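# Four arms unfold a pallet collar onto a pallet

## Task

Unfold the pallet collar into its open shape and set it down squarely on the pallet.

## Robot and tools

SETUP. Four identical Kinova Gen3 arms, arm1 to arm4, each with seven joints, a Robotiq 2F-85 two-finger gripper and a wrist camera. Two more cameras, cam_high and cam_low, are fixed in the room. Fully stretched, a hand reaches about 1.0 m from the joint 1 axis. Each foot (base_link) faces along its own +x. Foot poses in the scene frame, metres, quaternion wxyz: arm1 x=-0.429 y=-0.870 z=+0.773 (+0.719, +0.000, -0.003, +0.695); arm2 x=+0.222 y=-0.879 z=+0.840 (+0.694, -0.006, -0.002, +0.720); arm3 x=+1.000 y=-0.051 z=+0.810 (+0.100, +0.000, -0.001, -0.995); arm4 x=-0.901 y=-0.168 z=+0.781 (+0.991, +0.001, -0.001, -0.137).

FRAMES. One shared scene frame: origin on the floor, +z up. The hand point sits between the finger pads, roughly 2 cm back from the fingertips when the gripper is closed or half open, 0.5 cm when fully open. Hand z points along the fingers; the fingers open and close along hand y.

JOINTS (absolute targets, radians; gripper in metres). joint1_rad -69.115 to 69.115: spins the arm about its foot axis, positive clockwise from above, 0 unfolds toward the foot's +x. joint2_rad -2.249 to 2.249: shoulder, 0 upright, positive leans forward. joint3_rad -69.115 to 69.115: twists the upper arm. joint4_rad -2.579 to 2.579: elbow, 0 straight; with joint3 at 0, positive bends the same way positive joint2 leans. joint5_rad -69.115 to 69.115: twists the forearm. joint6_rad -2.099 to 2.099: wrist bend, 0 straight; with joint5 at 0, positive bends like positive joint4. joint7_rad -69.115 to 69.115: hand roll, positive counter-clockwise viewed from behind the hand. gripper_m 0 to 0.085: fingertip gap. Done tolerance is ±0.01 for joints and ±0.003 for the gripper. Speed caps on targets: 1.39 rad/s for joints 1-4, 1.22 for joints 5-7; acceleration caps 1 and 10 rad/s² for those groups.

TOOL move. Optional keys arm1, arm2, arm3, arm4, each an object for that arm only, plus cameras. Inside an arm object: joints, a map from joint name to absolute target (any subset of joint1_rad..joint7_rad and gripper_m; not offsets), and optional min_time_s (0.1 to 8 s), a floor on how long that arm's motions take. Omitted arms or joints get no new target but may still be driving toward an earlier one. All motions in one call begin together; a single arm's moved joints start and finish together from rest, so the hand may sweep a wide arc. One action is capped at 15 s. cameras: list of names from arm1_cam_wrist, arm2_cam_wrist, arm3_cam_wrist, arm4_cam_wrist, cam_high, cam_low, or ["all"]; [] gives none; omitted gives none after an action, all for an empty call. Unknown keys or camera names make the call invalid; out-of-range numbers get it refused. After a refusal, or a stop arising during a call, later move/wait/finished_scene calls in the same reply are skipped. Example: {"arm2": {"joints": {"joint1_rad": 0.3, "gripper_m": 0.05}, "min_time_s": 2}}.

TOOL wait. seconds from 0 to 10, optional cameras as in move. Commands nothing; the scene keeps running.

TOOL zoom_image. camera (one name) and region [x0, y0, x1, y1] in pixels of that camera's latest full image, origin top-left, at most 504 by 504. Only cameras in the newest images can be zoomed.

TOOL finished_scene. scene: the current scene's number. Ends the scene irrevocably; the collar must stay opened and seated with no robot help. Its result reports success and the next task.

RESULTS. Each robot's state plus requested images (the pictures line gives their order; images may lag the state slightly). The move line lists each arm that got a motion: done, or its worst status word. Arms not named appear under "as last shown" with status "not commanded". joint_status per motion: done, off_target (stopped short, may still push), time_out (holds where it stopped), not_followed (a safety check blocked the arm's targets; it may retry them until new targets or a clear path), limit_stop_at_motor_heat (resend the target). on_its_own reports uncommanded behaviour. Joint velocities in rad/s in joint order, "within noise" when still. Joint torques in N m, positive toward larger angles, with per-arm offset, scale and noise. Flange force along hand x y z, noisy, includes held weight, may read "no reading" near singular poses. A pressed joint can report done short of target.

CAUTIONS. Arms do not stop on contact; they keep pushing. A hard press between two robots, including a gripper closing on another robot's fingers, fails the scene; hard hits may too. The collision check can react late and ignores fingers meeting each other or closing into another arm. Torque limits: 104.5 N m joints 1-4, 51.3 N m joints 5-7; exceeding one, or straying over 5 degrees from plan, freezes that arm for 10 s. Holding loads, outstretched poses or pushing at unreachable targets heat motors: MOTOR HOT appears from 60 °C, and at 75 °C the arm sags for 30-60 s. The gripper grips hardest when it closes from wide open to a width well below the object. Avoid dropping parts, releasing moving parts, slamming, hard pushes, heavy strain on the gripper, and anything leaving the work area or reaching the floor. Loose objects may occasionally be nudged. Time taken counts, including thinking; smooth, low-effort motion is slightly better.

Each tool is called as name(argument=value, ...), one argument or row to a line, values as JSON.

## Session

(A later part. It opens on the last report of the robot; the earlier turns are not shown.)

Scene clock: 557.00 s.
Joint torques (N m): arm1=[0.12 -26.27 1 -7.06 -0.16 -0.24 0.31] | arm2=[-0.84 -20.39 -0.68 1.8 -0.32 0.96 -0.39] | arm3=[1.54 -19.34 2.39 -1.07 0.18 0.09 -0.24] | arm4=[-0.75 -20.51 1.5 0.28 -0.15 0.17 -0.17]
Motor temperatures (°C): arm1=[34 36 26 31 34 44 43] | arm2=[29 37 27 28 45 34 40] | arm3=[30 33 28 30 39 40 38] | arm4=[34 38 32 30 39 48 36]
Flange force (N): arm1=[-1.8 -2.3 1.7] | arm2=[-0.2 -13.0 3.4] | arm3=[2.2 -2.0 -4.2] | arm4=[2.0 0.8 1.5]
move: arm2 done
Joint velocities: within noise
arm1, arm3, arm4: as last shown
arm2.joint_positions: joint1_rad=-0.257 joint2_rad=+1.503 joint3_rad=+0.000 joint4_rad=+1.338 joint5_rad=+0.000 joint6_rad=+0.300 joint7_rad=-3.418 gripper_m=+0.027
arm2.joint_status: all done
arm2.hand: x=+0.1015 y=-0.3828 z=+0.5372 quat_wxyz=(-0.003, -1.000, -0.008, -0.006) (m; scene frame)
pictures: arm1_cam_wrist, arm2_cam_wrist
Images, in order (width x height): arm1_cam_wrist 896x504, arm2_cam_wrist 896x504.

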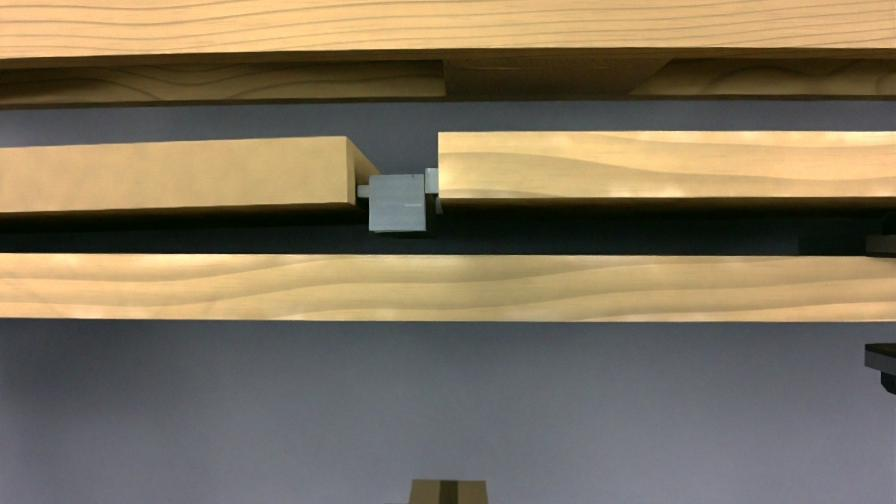

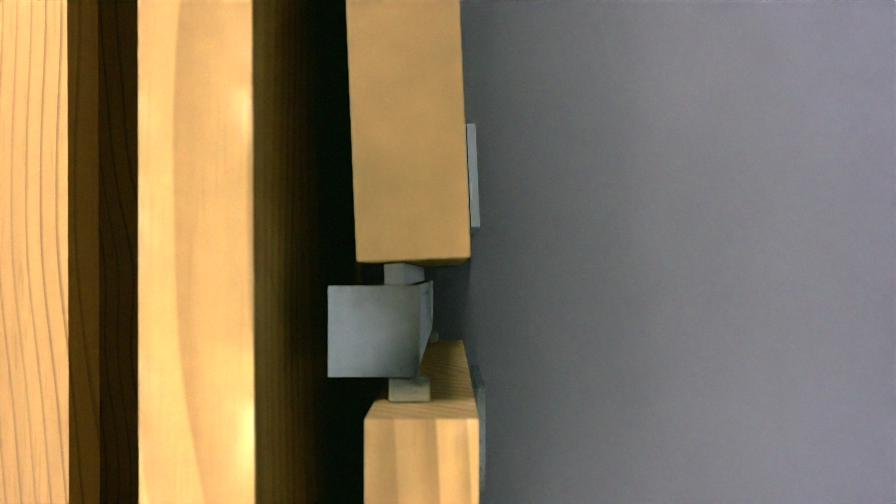

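move(
  arm2={"joints": {"joint1_rad": -0.257937, "joint2_rad": 1.623055, "joint4_rad": 1.218041, "joint6_rad": 0.300497, "joint7_rad": -3.418837}, "min_time_s": 1.2},
  cameras=["arm2_cam_wrist", "arm1_cam_wrist"],
)

Scene clock: 572.57 s.
Joint torques (N m): arm1=[0.09 -26.29 1 -7.04 -0.16 -0.17 0.29] | arm2=[0.29 -22.51 0.73 -1.46 -0.05 -0.87 -0.42] | arm3=[0.35 -19.97 1.02 -1.74 0.1 -0.24 -0.18] | arm4=[-0.05 -20.89 2.56 -0.08 -0.08 0 -0.14]
Motor temperatures (°C): arm1=[34 36 26 31 34 44 43] | arm2=[29 37 27 28 45 34 40] | arm3=[30 33 28 30 39 40 38] | arm4=[34 38 32 30 39 48 36]
Flange force (N): arm1=[-1.9 -2.3 1.8] | arm2=[-1.2 -7.3 1.9] | arm3=[-0.2 -1.1 -4.3] | arm4=[0.2 0.3 1.6]
move: arm2 done
Joint velocities: within noise
arm1, arm3, arm4: as last shown
arm2.joint_positions: joint1_rad=-0.258 joint2_rad=+1.623 joint3_rad=+0.000 joint4_rad=+1.218 joint5_rad=+0.000 joint6_rad=+0.300 joint7_rad=-3.419 gripper_m=+0.027
arm2.joint_status: all done
arm2.hand: x=+0.1013 y=-0.3827 z=+0.4868 quat_wxyz=(-0.003, -1.000, -0.008, -0.006) (m; scene frame)
pictures: arm1_cam_wrist, arm2_cam_wrist
Images, in order (width x height): arm1_cam_wrist 896x504, arm2_cam_wrist 896x504.

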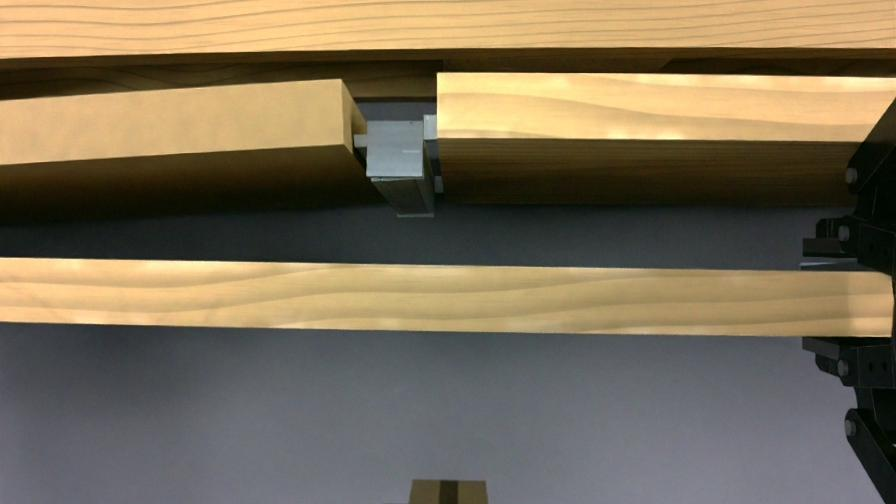

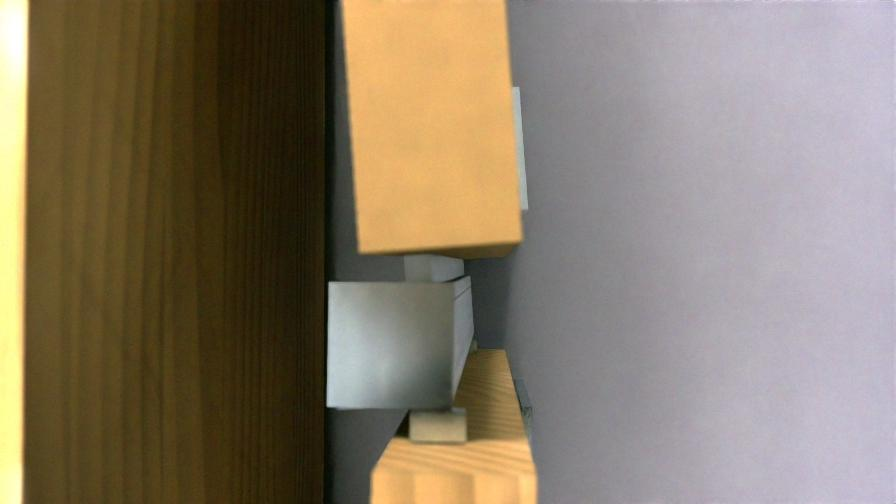

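move(
  arm3={"joints": {"joint1_rad": -0.711297, "joint2_rad": 1.572982, "joint4_rad": 1.236755, "joint6_rad": 0.331856, "joint7_rad": -0.911597}, "min_time_s": 0.8},
  arm4={"joints": {"joint1_rad": 0.414263, "joint2_rad": 1.468963, "joint4_rad": 1.536034, "joint6_rad": 0.136596, "joint7_rad": -2.452637}, "min_time_s": 0.8},
  cameras=["arm3_cam_wrist", "arm4_cam_wrist"],
)

Scene clock: 580.63 s.
Joint torques (N m): arm1=[0.12 -26.26 1.06 -7.05 -0.17 -0.24 0.29] | arm2=[0.23 -22.21 0.7 -1.25 -0.04 -0.65 -0.38] | arm3=[0.35 -21.41 1.04 -3.3 0.07 -0.22 -0.21] | arm4=[-0.02 -22.02 2.58 -1.34 -0.09 -0.02 -0.13]
Motor temperatures (°C): arm1=[34 36 26 31 34 44 43] | arm2=[29 37 27 28 45 34 40] | arm3=[30 33 28 30 39 40 38] | arm4=[34 37 32 30 39 48 36]
Flange force (N): arm1=[-1.8 -2.2 1.7] | arm2=[-1.1 -7.2 1.7] | arm3=[-1.4 -1.6 -4.6] | arm4=[0.3 0.4 1.3]
move: arm3 done; arm4 done
Joint velocities: within noise
arm1.joint_positions: joint1_rad=+0.650 joint2_rad=+1.234 joint3_rad=+0.000 joint4_rad=+1.206 joint5_rad=+0.000 joint6_rad=+0.702 joint7_rad=-0.887 gripper_m=+0.000
arm1.joint_status: not commanded
arm1.hand: x=-0.0298 y=-0.4205 z=+0.6493 quat_wxyz=(+0.000, -0.707, -0.707, -0.003) (m; scene frame)
arm2.joint_positions: joint1_rad=-0.258 joint2_rad=+1.623 joint3_rad=+0.000 joint4_rad=+1.218 joint5_rad=+0.000 joint6_rad=+0.301 joint7_rad=-3.419 gripper_m=+0.027
arm2.joint_status: not commanded
arm2.hand: x=+0.1014 y=-0.3828 z=+0.4868 quat_wxyz=(-0.003, -1.000, -0.008, -0.006) (m; scene frame)
arm3.joint_positions: joint1_rad=-0.711 joint2_rad=+1.573 joint3_rad=+0.000 joint4_rad=+1.237 joint5_rad=+0.000 joint6_rad=+0.332 joint7_rad=-0.912 gripper_m=+0.000
arm3.joint_status: all done
arm3.hand: x=+0.6601 y=-0.4493 z=+0.4855 quat_wxyz=(-0.001, -0.707, +0.707, -0.001) (m; scene frame)
arm4.joint_positions: joint1_rad=+0.414 joint2_rad=+1.469 joint3_rad=+0.000 joint4_rad=+1.536 joint5_rad=+0.000 joint6_rad=+0.137 joint7_rad=-2.453 gripper_m=+0.000
arm4.joint_status: all done
arm4.hand: x=-0.5600 y=-0.4798 z=+0.4855 quat_wxyz=(+0.001, -0.707, +0.707, +0.000) (m; scene frame)
pictures: arm3_cam_wrist, arm4_cam_wrist
Images, in order (width x height): arm3_cam_wrist 896x504, arm4_cam_wrist 896x504.

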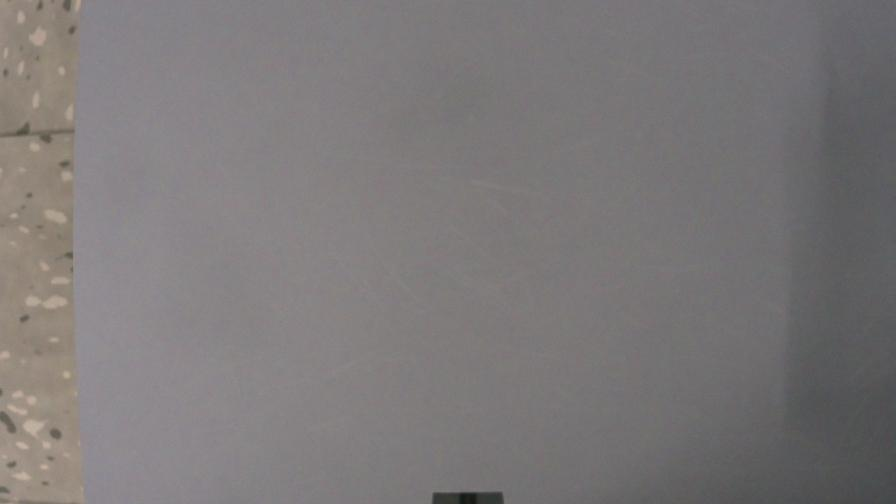

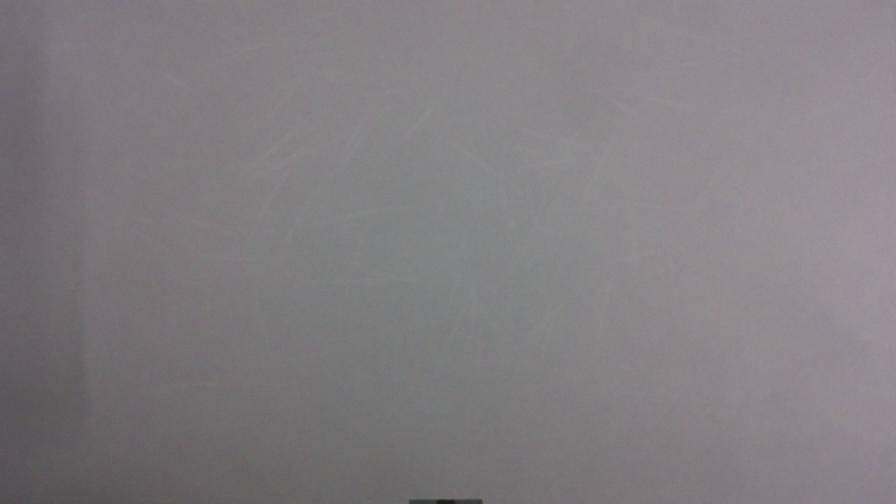

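move(
  arm1={"joints": {"joint1_rad": 0.537333, "joint2_rad": 1.14137, "joint4_rad": 1.437243, "joint6_rad": 0.56298, "joint7_rad": -0.999567}},
  arm2={"joints": {"joint1_rad": -0.2807, "joint2_rad": 1.602197, "joint4_rad": 1.358835, "joint6_rad": 0.180561, "joint7_rad": -3.4416}, "min_time_s": 2.0},
  cameras=["arm2_cam_wrist", "arm1_cam_wrist", "cam_high"],
)

Scene clock: 590.53 s.
Joint torques (N m): arm1=[0.11 -24.57 1 -5.95 -0.11 -0.22 0.3] | arm2=[-1.58 -16.85 -1.59 4.18 -0.34 1.65 -0.28] | arm3=[0.4 -21.36 1.02 -3.33 0.11 -0.24 -0.19] | arm4=[-0.06 -22.05 2.55 -1.33 -0.06 -0.01 -0.14]
Motor temperatures (°C): arm1=[34 36 26 31 34 44 43] | arm2=[29 37 27 28 45 34 40] | arm3=[30 33 28 30 39 40 38] | arm4=[34 37 32 30 39 48 36]
Flange force (N): arm1=[-1.6 -1.7 2.0] | arm2=[0.7 -14.4 1.9] | arm3=[-1.4 -1.9 -4.9] | arm4=[0.4 0.5 1.4]
move: arm1 done; arm2 done
Joint velocities: within noise
arm1.joint_positions: joint1_rad=+0.537 joint2_rad=+1.141 joint3_rad=+0.000 joint4_rad=+1.437 joint5_rad=+0.000 joint6_rad=+0.563 joint7_rad=-1.000 gripper_m=+0.000
arm1.joint_status: all done
arm1.hand: x=-0.1098 y=-0.4203 z=+0.6593 quat_wxyz=(+0.000, -0.707, -0.707, -0.003) (m; scene frame)
arm2.joint_positions: joint1_rad=-0.281 joint2_rad=+1.602 joint3_rad=+0.000 joint4_rad=+1.359 joint5_rad=+0.000 joint6_rad=+0.181 joint7_rad=-3.442 gripper_m=+0.027
arm2.joint_status: all done
arm2.hand: x=+0.1014 y=-0.4202 z=+0.4868 quat_wxyz=(-0.003, -1.000, -0.008, -0.006) (m; scene frame)
arm3, arm4: as last shown
arm4.hand: x=-0.5599 y=-0.4798 z=+0.4855 quat_wxyz=(+0.001, -0.707, +0.707, +0.000) (m; scene frame)
pictures: arm1_cam_wrist, arm2_cam_wrist, cam_high
Images, in order (width x height): arm1_cam_wrist 896x504, arm2_cam_wrist 896x504, cam_high 896x504.

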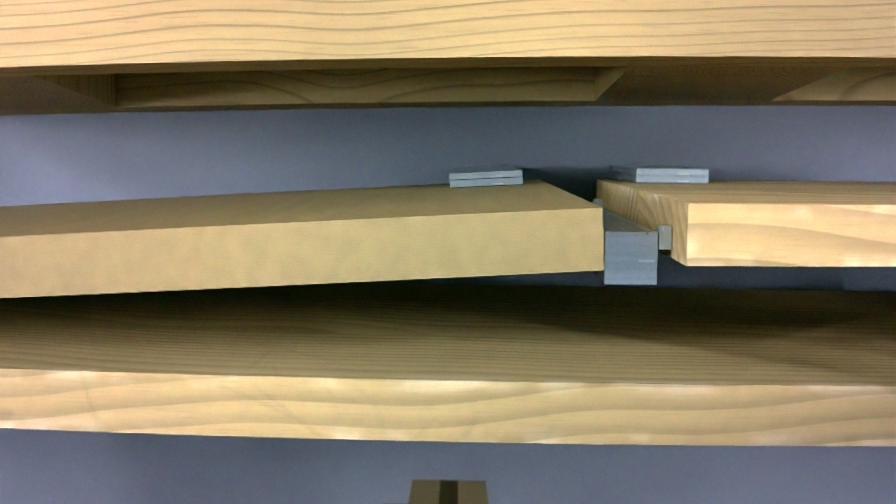

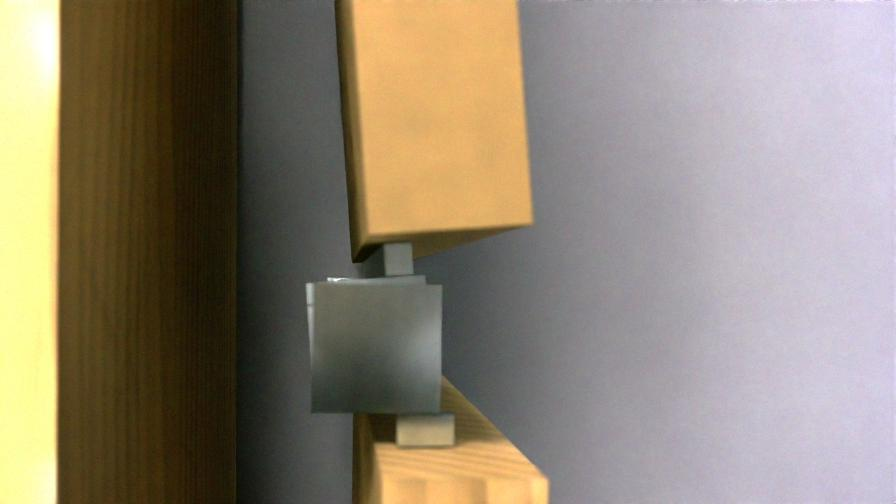

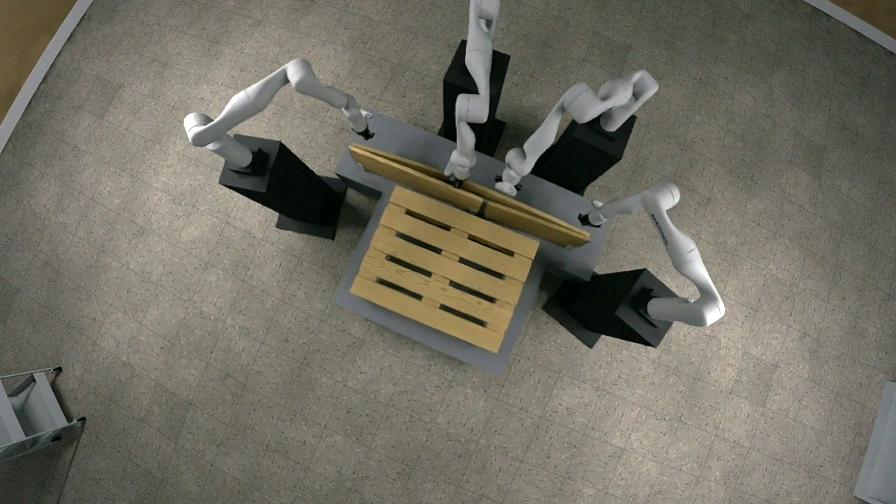

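move(
  arm1={"joints": {"joint1_rad": 0.522818, "joint2_rad": 1.305701, "joint4_rad": 1.245106, "joint6_rad": 0.590786, "joint7_rad": -1.014082}},
  cameras=["arm1_cam_wrist"],
)

Scene clock: 602.23 s.
Joint torques (N m): arm1=[0.11 -25.86 1.05 -6.24 -0.17 -0.3 0.29] | arm2=[-1.5 -16.98 -1.56 4.21 -0.3 1.59 -0.3] | arm3=[0.37 -21.4 1.02 -3.24 0.11 -0.24 -0.19] | arm4=[-0.08 -21.98 2.54 -1.34 -0.05 0.01 -0.11]
Motor temperatures (°C): arm1=[34 36 26 31 34 44 43] | arm2=[29 37 27 28 45 34 40] | arm3=[30 33 28 30 39 40 38] | arm4=[34 38 32 30 39 48 36]
Flange force (N): arm1=[-2.0 -1.8 1.3] | arm2=[0.5 -14.7 2.2] | arm3=[-1.1 -1.5 -4.5] | arm4=[0.3 0.5 1.2]
move: arm1 done
Joint velocities: within noise
arm1.joint_positions: joint1_rad=+0.523 joint2_rad=+1.306 joint3_rad=+0.000 joint4_rad=+1.245 joint5_rad=+0.000 joint6_rad=+0.591 joint7_rad=-1.014 gripper_m=+0.000
arm1.joint_status: all done
arm1.hand: x=-0.0997 y=-0.3894 z=+0.5993 quat_wxyz=(+0.000, -0.707, -0.707, -0.003) (m; scene frame)
arm2, arm3, arm4: as last shown
pictures: arm1_cam_wrist
Images, in order (width x height): arm1_cam_wrist 896x504.

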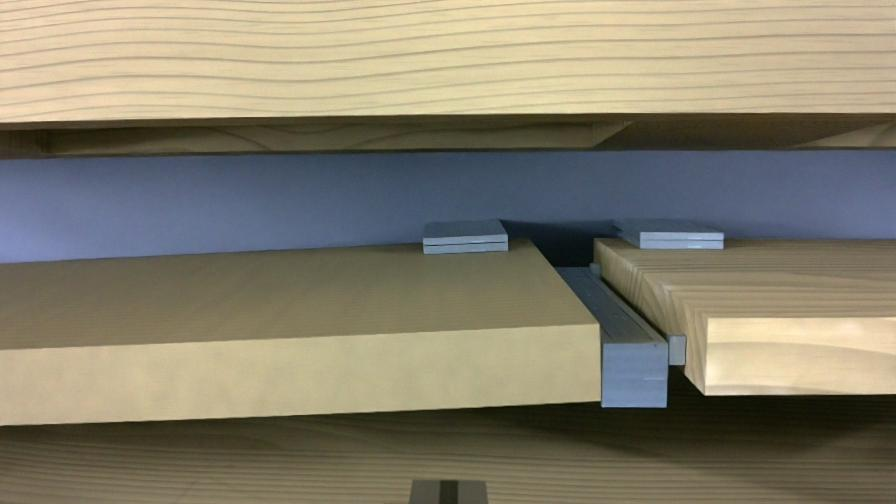

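move(
  arm1={"joints": {"joint1_rad": 0.522582, "joint2_rad": 1.505832, "joint4_rad": 1.098995, "joint6_rad": 0.536766, "joint7_rad": -1.014318}, "min_time_s": 1.5},
  cameras=["arm1_cam_wrist", "arm2_cam_wrist"],
)

Scene clock: 605.10 s.
Joint torques (N m): arm1=[0.13 -26.12 1.09 -5.83 -0.13 -0.21 0.24] | arm2=[-1.37 -17.71 -1.41 3.57 -0.35 1.28 -0.4] | arm3=[0.4 -21.48 1.03 -3.23 0.09 -0.23 -0.2] | arm4=[-0.02 -22 2.56 -1.35 -0.05 -0.02 -0.13]
Motor temperatures (°C): arm1=[34 36 26 31 34 44 43] | arm2=[29 37 27 28 45 34 40] | arm3=[30 34 28 30 39 40 38] | arm4=[34 38 32 30 39 48 36]
Flange force (N): arm1=[-2.6 -2.2 0.8] | arm2=[0.7 -13.7 2.4] | arm3=[-1.0 -1.5 -4.3] | arm4=[0.2 0.4 1.2]
move: arm1 done
Joint velocities: within noise
arm1.joint_positions: joint1_rad=+0.523 joint2_rad=+1.506 joint3_rad=+0.000 joint4_rad=+1.099 joint5_rad=+0.000 joint6_rad=+0.537 joint7_rad=-1.014 gripper_m=+0.000
arm1.joint_status: all done
arm1.hand: x=-0.0996 y=-0.3894 z=+0.5072 quat_wxyz=(+0.000, -0.707, -0.707, -0.003) (m; scene frame)
arm2, arm3, arm4: as last shown
arm2.hand: x=+0.1013 y=-0.4202 z=+0.4868 quat_wxyz=(-0.003, -1.000, -0.008, -0.006) (m; scene frame)
pictures: arm1_cam_wrist, arm2_cam_wrist
Images, in order (width x height): arm1_cam_wrist 896x504, arm2_cam_wrist 896x504.

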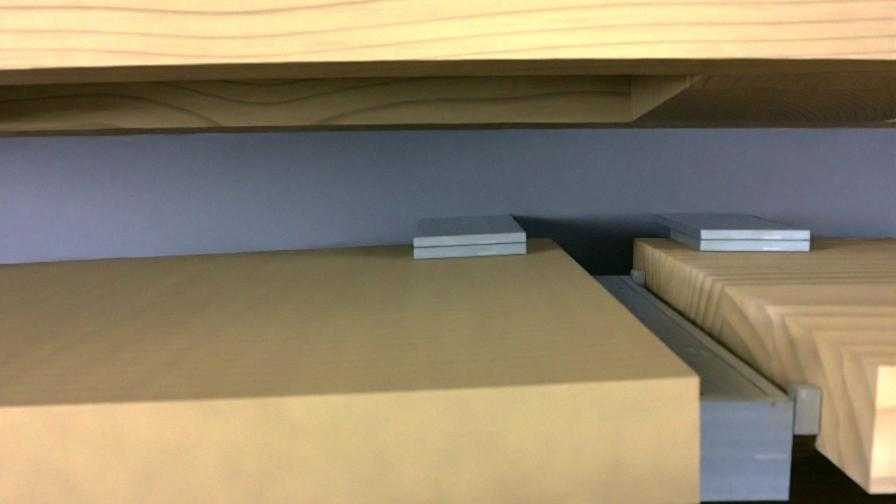

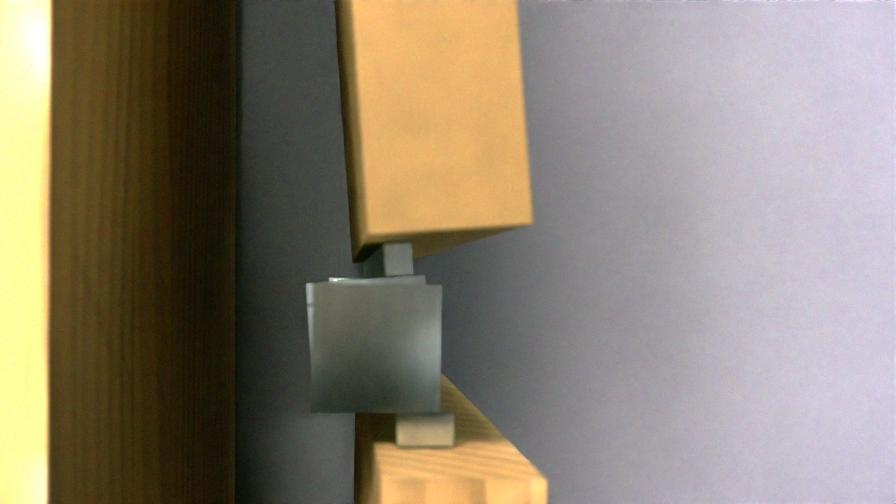

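move(
  arm2={"joints": {"joint1_rad": -0.29475, "joint2_rad": 1.5966, "joint4_rad": 1.4264, "joint6_rad": 0.1186, "joint7_rad": -3.45565}, "min_time_s": 1.5},
  cameras=["arm1_cam_wrist", "arm2_cam_wrist"],
)

Scene clock: 607.80 s.
Joint torques (N m): arm1=[-0.38 -26.64 0.51 -6.49 -0.28 -0.6 0.26] | arm2=[-2.61 -10.6 -3.48 9.54 -0.2 4.27 -0.17] | arm3=[0.37 -21.39 1.03 -3.27 0.11 -0.24 -0.16] | arm4=[-0.03 -21.99 2.56 -1.35 -0.06 -0.02 -0.12]
Motor temperatures (°C): arm1=[34 36 26 31 34 44 43] | arm2=[29 37 27 28 45 34 40] | arm3=[30 34 28 30 39 40 38] | arm4=[34 38 32 30 39 48 36]
Flange force (N): arm1=[-4.0 -2.1 0.5] | arm2=[0.8 -21.4 -0.2] | arm3=[-1.2 -1.7 -4.6] | arm4=[0.2 0.4 1.2]
move: arm2 done
Joint velocities: within noise
arm1, arm3, arm4: as last shown
arm1.hand: x=-0.0997 y=-0.3894 z=+0.5072 quat_wxyz=(+0.000, -0.707, -0.707, -0.003) (m; scene frame)
arm2.joint_positions: joint1_rad=-0.295 joint2_rad=+1.597 joint3_rad=+0.000 joint4_rad=+1.426 joint5_rad=+0.000 joint6_rad=+0.119 joint7_rad=-3.456 gripper_m=+0.027
arm2.joint_status: all done
arm2.hand: x=+0.1011 y=-0.4401 z=+0.4864 quat_wxyz=(-0.003, -1.000, -0.008, -0.006) (m; scene frame)
pictures: arm1_cam_wrist, arm2_cam_wrist
Images, in order (width x height): arm1_cam_wrist 896x504, arm2_cam_wrist 896x504.

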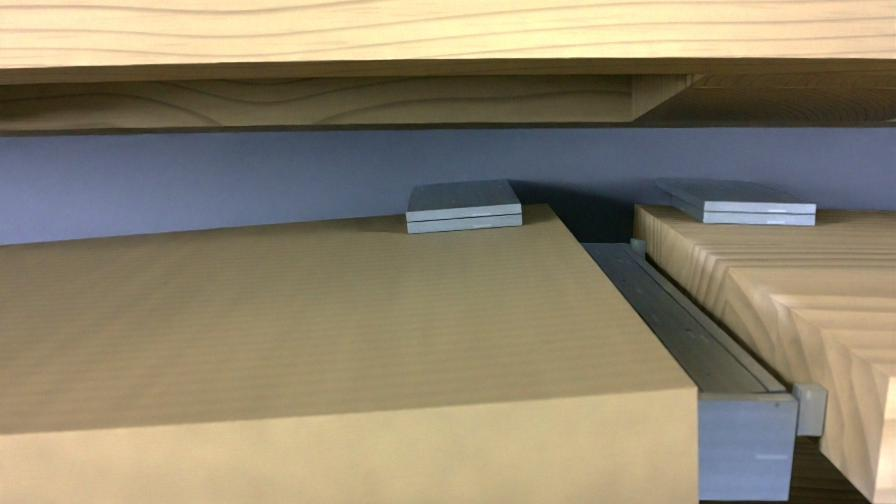

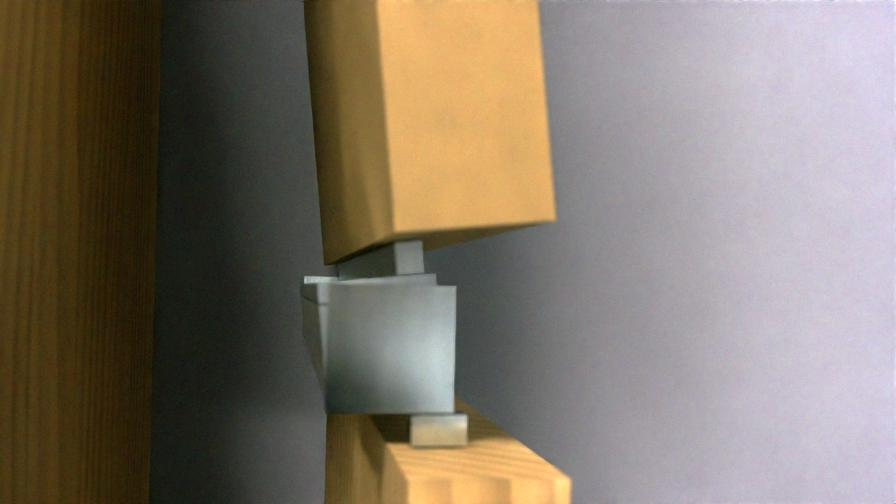

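wait(
  seconds=0,
  cameras=["cam_high", "cam_low"],
)

zoom_image(
  camera="cam_high",
  region=[330, 90, 610, 270],
)

zoom_image(
  camera="cam_low",
  region=[250, 100, 700, 400],
)

Scene clock: 610.80 s.
Joint torques (N m): arm1=[-0.34 -26.67 0.53 -6.62 -0.23 -0.64 0.32] | arm2=[-2.68 -10.52 -3.36 9.56 -0.22 4.27 -0.16] | arm3=[0.42 -21.43 1.02 -3.29 0.12 -0.24 -0.21] | arm4=[-0.06 -22.02 2.59 -1.34 -0.08 -0.02 -0.12]
Motor temperatures (°C): arm1=[34 37 26 31 34 44 43] | arm2=[29 37 27 28 45 34 40] | arm3=[30 34 28 30 39 40 38] | arm4=[34 38 32 30 39 48 36]
Flange force (N): arm1=[-4.2 -2.5 0.3] | arm2=[1.0 -21.5 -0.3] | arm3=[-1.2 -1.7 -4.6] | arm4=[0.3 0.5 1.3]
Joint velocities: within noise
arm1.joint_positions: joint1_rad=+0.523 joint2_rad=+1.506 joint3_rad=+0.000 joint4_rad=+1.099 joint5_rad=+0.000 joint6_rad=+0.537 joint7_rad=-1.014 gripper_m=+0.000
arm1.joint_status: not commanded
arm1.hand: x=-0.0997 y=-0.3894 z=+0.5072 quat_wxyz=(+0.000, -0.707, -0.707, -0.003) (m; scene frame)
arm2.joint_positions: joint1_rad=-0.295 joint2_rad=+1.597 joint3_rad=+0.000 joint4_rad=+1.426 joint5_rad=+0.000 joint6_rad=+0.119 joint7_rad=-3.456 gripper_m=+0.027
arm2.joint_status: all done
arm2.hand: x=+0.1012 y=-0.4402 z=+0.4864 quat_wxyz=(-0.003, -1.000, -0.008, -0.006) (m; scene frame)
arm3.joint_positions: joint1_rad=-0.711 joint2_rad=+1.573 joint3_rad=+0.000 joint4_rad=+1.237 joint5_rad=+0.000 joint6_rad=+0.332 joint7_rad=-0.912 gripper_m=+0.000
arm3.joint_status: not commanded
arm3.hand: x=+0.6601 y=-0.4493 z=+0.4855 quat_wxyz=(-0.001, -0.707, +0.707, -0.001) (m; scene frame)
arm4.joint_positions: joint1_rad=+0.414 joint2_rad=+1.469 joint3_rad=+0.000 joint4_rad=+1.536 joint5_rad=+0.000 joint6_rad=+0.137 joint7_rad=-2.453 gripper_m=+0.000
arm4.joint_status: not commanded
arm4.hand: x=-0.5599 y=-0.4798 z=+0.4855 quat_wxyz=(+0.001, -0.707, +0.707, +0.000) (m; scene frame)
pictures: cam_high, cam_low
Images, in order (width x height): cam_high 896x504, cam_low 896x504.

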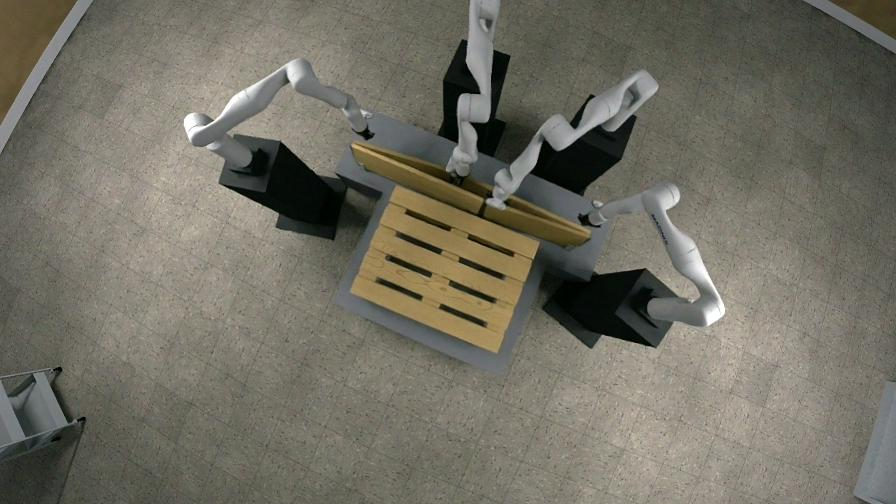

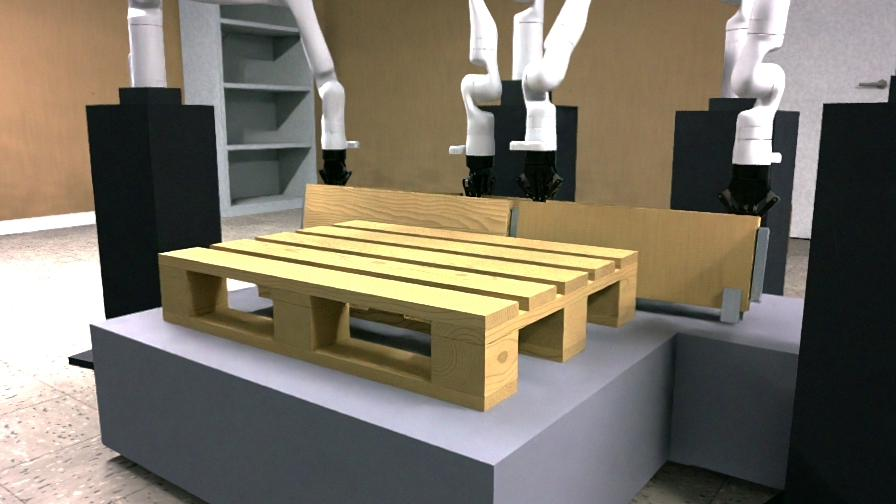

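Scaled by 1.800 from the camera's 896x504 image, which has a finer 1280x720 frame.

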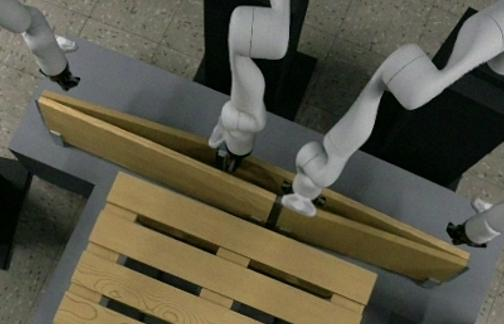

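Scaled by 1.120 from the camera's 896x504 image, which has a finer 1280x720 frame.

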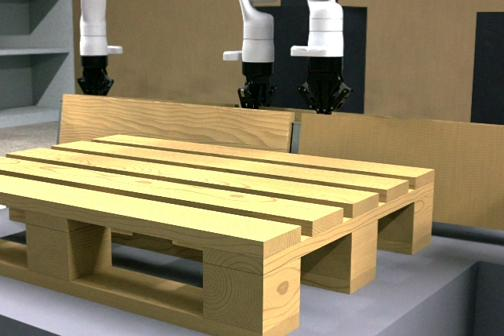

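move(
  arm1={"joints": {"joint1_rad": 0.504902, "joint2_rad": 1.530425, "joint4_rad": 1.013706, "joint6_rad": 0.597462, "joint7_rad": -1.031998}, "min_time_s": 1.5},
  arm2={"joints": {"joint1_rad": -0.284213, "joint2_rad": 1.600798, "joint4_rad": 1.375726, "joint6_rad": 0.165071, "joint7_rad": -3.445113}, "min_time_s": 1.5},
  cameras=["arm1_cam_wrist", "arm2_cam_wrist"],
)

Scene clock: 624.43 s.
Joint torques (N m): arm1=[-0.16 -26.97 0.71 -6.72 -0.26 -0.55 0.29] | arm2=[-0.09 -18.74 0.01 2.75 -0.2 0.77 -0.3] | arm3=[0.38 -21.43 0.99 -3.26 0.08 -0.23 -0.2] | arm4=[-0.04 -22.03 2.55 -1.34 -0.07 -0.02 -0.14]
Motor temperatures (°C): arm1=[34 37 26 31 34 44 43] | arm2=[29 37 27 28 45 34 40] | arm3=[30 34 28 30 39 40 38] | arm4=[34 38 32 30 39 48 36]
Flange force (N): arm1=[-3.3 -2.1 0.6] | arm2=[-1.7 -11.4 2.8] | arm3=[-1.2 -1.6 -4.5] | arm4=[0.3 0.4 1.3]
move: arm1 done; arm2 done
Joint velocities: within noise
arm1.joint_positions: joint1_rad=+0.505 joint2_rad=+1.530 joint3_rad=+0.000 joint4_rad=+1.014 joint5_rad=+0.000 joint6_rad=+0.597 joint7_rad=-1.032 gripper_m=+0.000
arm1.joint_status: all done
arm1.hand: x=-0.0996 y=-0.3694 z=+0.5072 quat_wxyz=(+0.000, -0.707, -0.707, -0.003) (m; scene frame)
arm2.joint_positions: joint1_rad=-0.284 joint2_rad=+1.601 joint3_rad=+0.000 joint4_rad=+1.376 joint5_rad=+0.000 joint6_rad=+0.165 joint7_rad=-3.445 gripper_m=+0.027
arm2.joint_status: all done
arm2.hand: x=+0.1013 y=-0.4252 z=+0.4866 quat_wxyz=(-0.003, -1.000, -0.008, -0.006) (m; scene frame)
arm3, arm4: as last shown
pictures: arm1_cam_wrist, arm2_cam_wrist
Images, in order (width x height): arm1_cam_wrist 896x504, arm2_cam_wrist 896x504.

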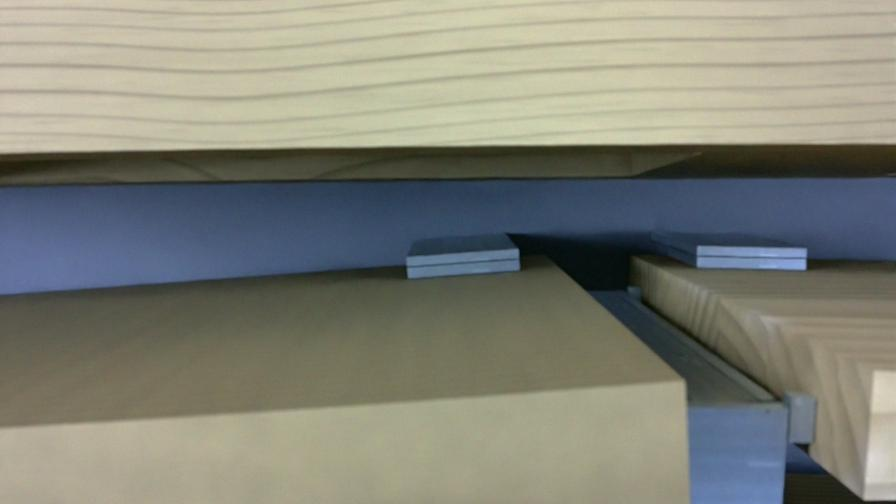

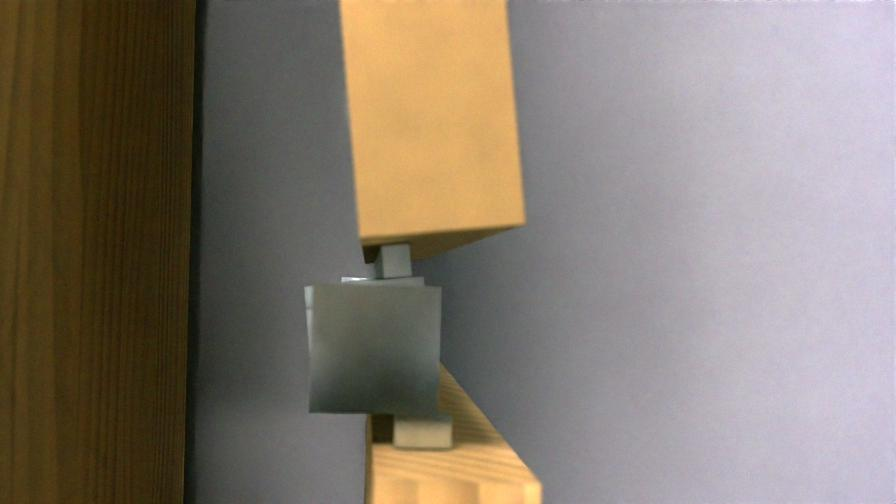

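move(
  arm1={"joints": {"joint1_rad": 0.492284, "joint2_rad": 1.551599, "joint4_rad": 0.944227, "joint6_rad": 0.645767, "joint7_rad": -1.044616}, "min_time_s": 1.5},
  arm2={"joints": {"joint1_rad": -0.29475, "joint2_rad": 1.5966, "joint4_rad": 1.4264, "joint6_rad": 0.1186, "joint7_rad": -3.45565}, "min_time_s": 1.5},
  cameras=["arm1_cam_wrist", "arm2_cam_wrist"],
)

Scene clock: 629.13 s.
Joint torques (N m): arm1=[-0.51 -28.17 0.5 -7.98 -0.33 -0.95 0.23] | arm2=[-1.52 -18.06 -1.51 4.19 -0.22 1.31 -0.32] | arm3=[0.42 -21.47 1.06 -3.22 0.11 -0.25 -0.21] | arm4=[-0.04 -22.03 2.58 -1.33 -0.07 -0.03 -0.12]
Motor temperatures (°C): arm1=[34 37 26 31 34 44 43] | arm2=[29 37 27 28 45 34 40] | arm3=[30 34 28 30 39 40 38] | arm4=[34 38 32 30 39 48 36]
Flange force (N): arm1=[-5.6 -2.7 0.4] | arm2=[0.7 -13.9 4.6] | arm3=[-0.9 -1.5 -4.3] | arm4=[0.4 0.4 1.3]
move: arm1 done; arm2 done
Joint velocities: within noise
arm1.joint_positions: joint1_rad=+0.492 joint2_rad=+1.552 joint3_rad=+0.000 joint4_rad=+0.944 joint5_rad=+0.000 joint6_rad=+0.646 joint7_rad=-1.045 gripper_m=+0.000
arm1.joint_status: all done
arm1.hand: x=-0.0996 y=-0.3544 z=+0.5072 quat_wxyz=(+0.000, -0.707, -0.707, -0.003) (m; scene frame)
arm2.joint_positions: joint1_rad=-0.295 joint2_rad=+1.597 joint3_rad=+0.000 joint4_rad=+1.426 joint5_rad=+0.000 joint6_rad=+0.119 joint7_rad=-3.456 gripper_m=+0.027
arm2.joint_status: all done
arm2.hand: x=+0.1011 y=-0.4401 z=+0.4864 quat_wxyz=(-0.003, -1.000, -0.008, -0.006) (m; scene frame)
arm3, arm4: as last shown
pictures: arm1_cam_wrist, arm2_cam_wrist
Images, in order (width x height): arm1_cam_wrist 896x504, arm2_cam_wrist 896x504.

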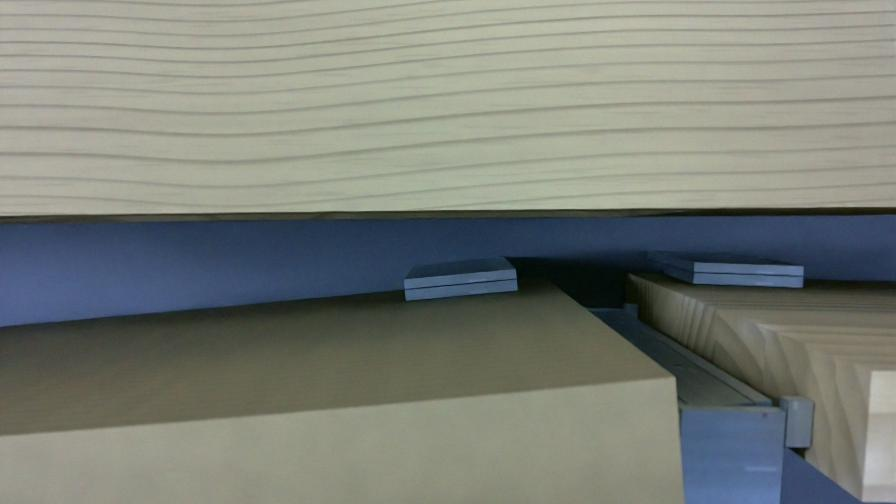

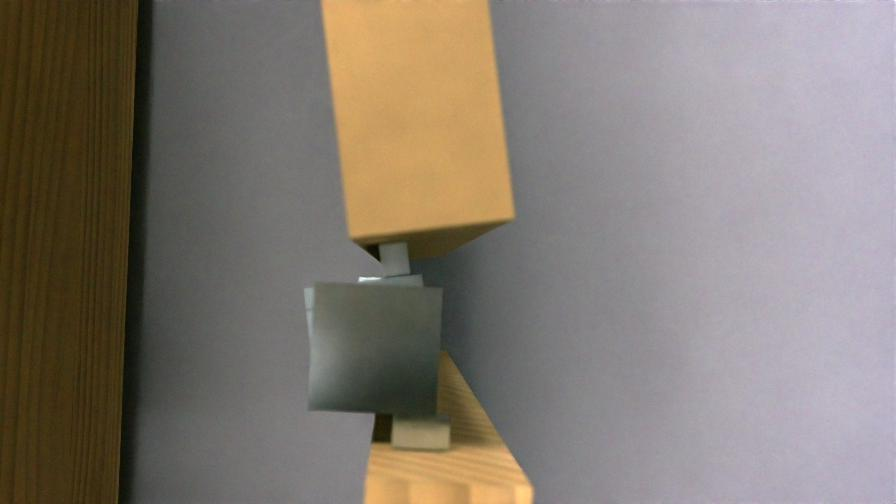

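move(
  arm2={"joints": {"joint1_rad": -0.317065, "joint2_rad": 1.590954, "joint4_rad": 1.524514, "joint6_rad": 0.026125, "joint7_rad": -3.477965}, "min_time_s": 2.0},
  cameras=["arm1_cam_wrist", "arm2_cam_wrist", "cam_low"],
)

Scene clock: 634.00 s.
Joint torques (N m): arm1=[0.13 -26.94 1.07 -6.61 -0.15 -0.21 0.28] | arm2=[-1.52 -16.59 -1.76 6.09 -0.17 1.84 -0.34] | arm3=[0.32 -21.45 1.06 -3.3 0.16 -0.24 -0.2] | arm4=[-0.05 -22.03 2.56 -1.36 -0.08 -0.02 -0.15]
Motor temperatures (°C): arm1=[34 37 26 31 34 44 43] | arm2=[29 37 27 28 45 34 40] | arm3=[30 34 28 30 39 40 38] | arm4=[34 38 32 30 39 48 36]
Flange force (N): arm1=[-2.8 -2.3 0.6] | arm2=[0.4 -15.2 5.6] | arm3=[-1.3 -1.6 -4.6] | arm4=[0.3 0.5 1.3]
move: arm2 done
Joint velocities: within noise
arm1, arm3, arm4: as last shown
arm2.joint_positions: joint1_rad=-0.317 joint2_rad=+1.591 joint3_rad=+0.000 joint4_rad=+1.525 joint5_rad=+0.000 joint6_rad=+0.026 joint7_rad=-3.478 gripper_m=+0.027
arm2.joint_status: all done
arm2.hand: x=+0.1013 y=-0.4702 z=+0.4868 quat_wxyz=(-0.003, -1.000, -0.008, -0.006) (m; scene frame)
pictures: arm1_cam_wrist, arm2_cam_wrist, cam_low
Images, in order (width x height): arm1_cam_wrist 896x504, arm2_cam_wrist 896x504, cam_low 896x504.

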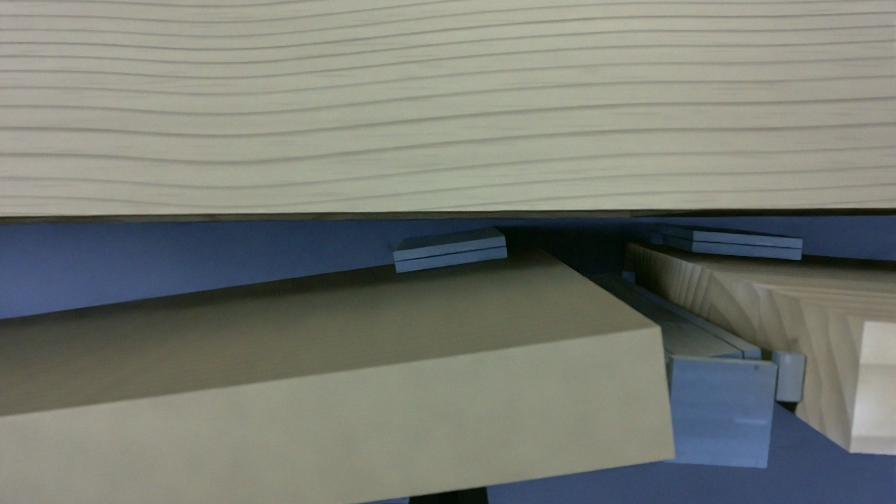

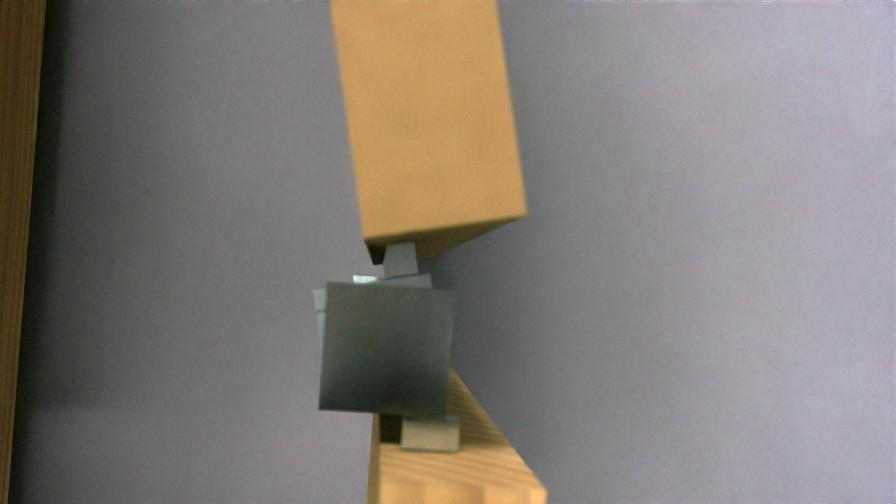

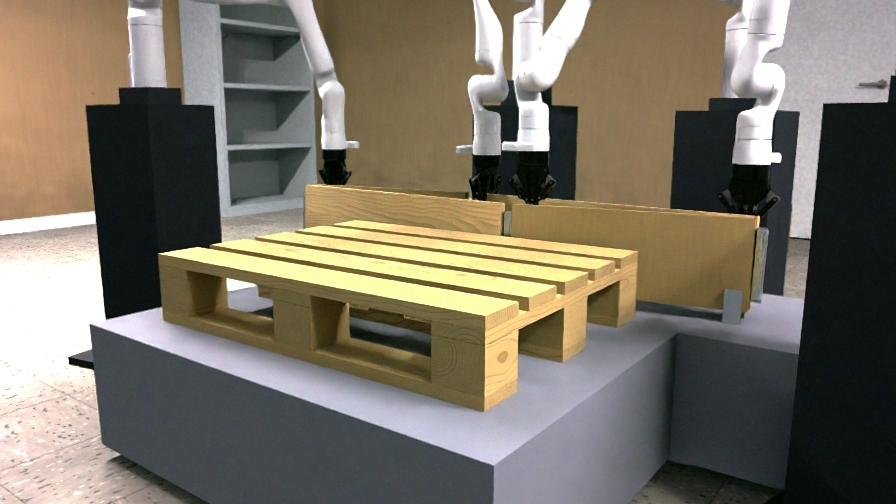

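move(
  arm2={"joints": {"joint1_rad": -0.343021, "joint2_rad": 1.592668, "joint4_rad": 1.613937, "joint6_rad": -0.065012, "joint7_rad": -3.503921}, "min_time_s": 1.8},
  cameras=["arm1_cam_wrist", "arm2_cam_wrist"],
)

Scene clock: 646.87 s.
Joint torques (N m): arm1=[0.17 -27.02 1.11 -6.58 -0.17 -0.26 0.26] | arm2=[-1.99 -16.1 -2.33 6.53 0.07 1.59 -0.36] | arm3=[0.41 -21.38 1.07 -3.25 0.11 -0.29 -0.18] | arm4=[-0.06 -22.03 2.57 -1.33 -0.09 -0.01 -0.13]
Motor temperatures (°C): arm1=[34 37 26 31 34 44 43] | arm2=[29 37 27 28 45 34 40] | arm3=[30 34 28 30 39 40 38] | arm4=[34 38 32 30 39 48 36]
Flange force (N): arm1=[-2.3 -2.0 0.9] | arm2=[1.5 -14.7 5.5] | arm3=[-1.0 -1.5 -4.6] | arm4=[0.4 0.5 1.3]
move: arm2 done
Joint velocities: within noise
arm1, arm3, arm4: as last shown
arm2.joint_positions: joint1_rad=-0.343 joint2_rad=+1.593 joint3_rad=+0.000 joint4_rad=+1.614 joint5_rad=+0.000 joint6_rad=-0.065 joint7_rad=-3.504 gripper_m=+0.027
arm2.joint_status: all done
arm2.hand: x=+0.1013 y=-0.5002 z=+0.4868 quat_wxyz=(-0.003, -1.000, -0.008, -0.006) (m; scene frame)
pictures: arm1_cam_wrist, arm2_cam_wrist
Images, in order (width x height): arm1_cam_wrist 896x504, arm2_cam_wrist 896x504.

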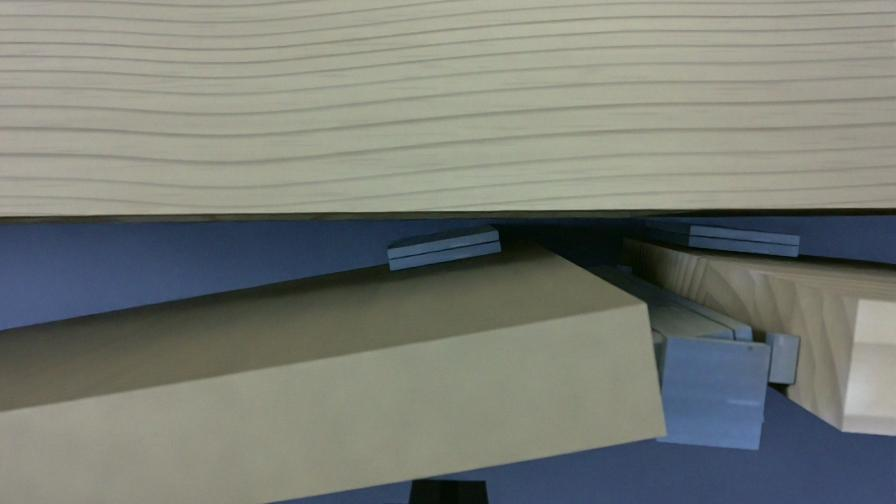

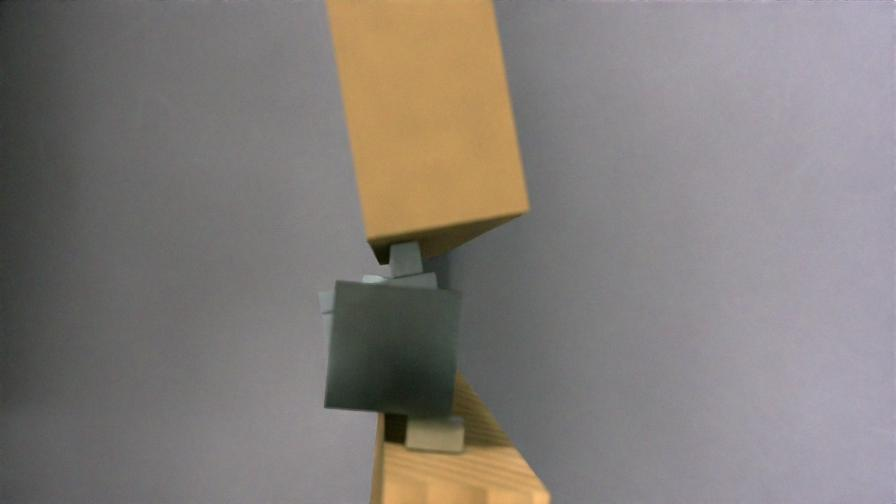

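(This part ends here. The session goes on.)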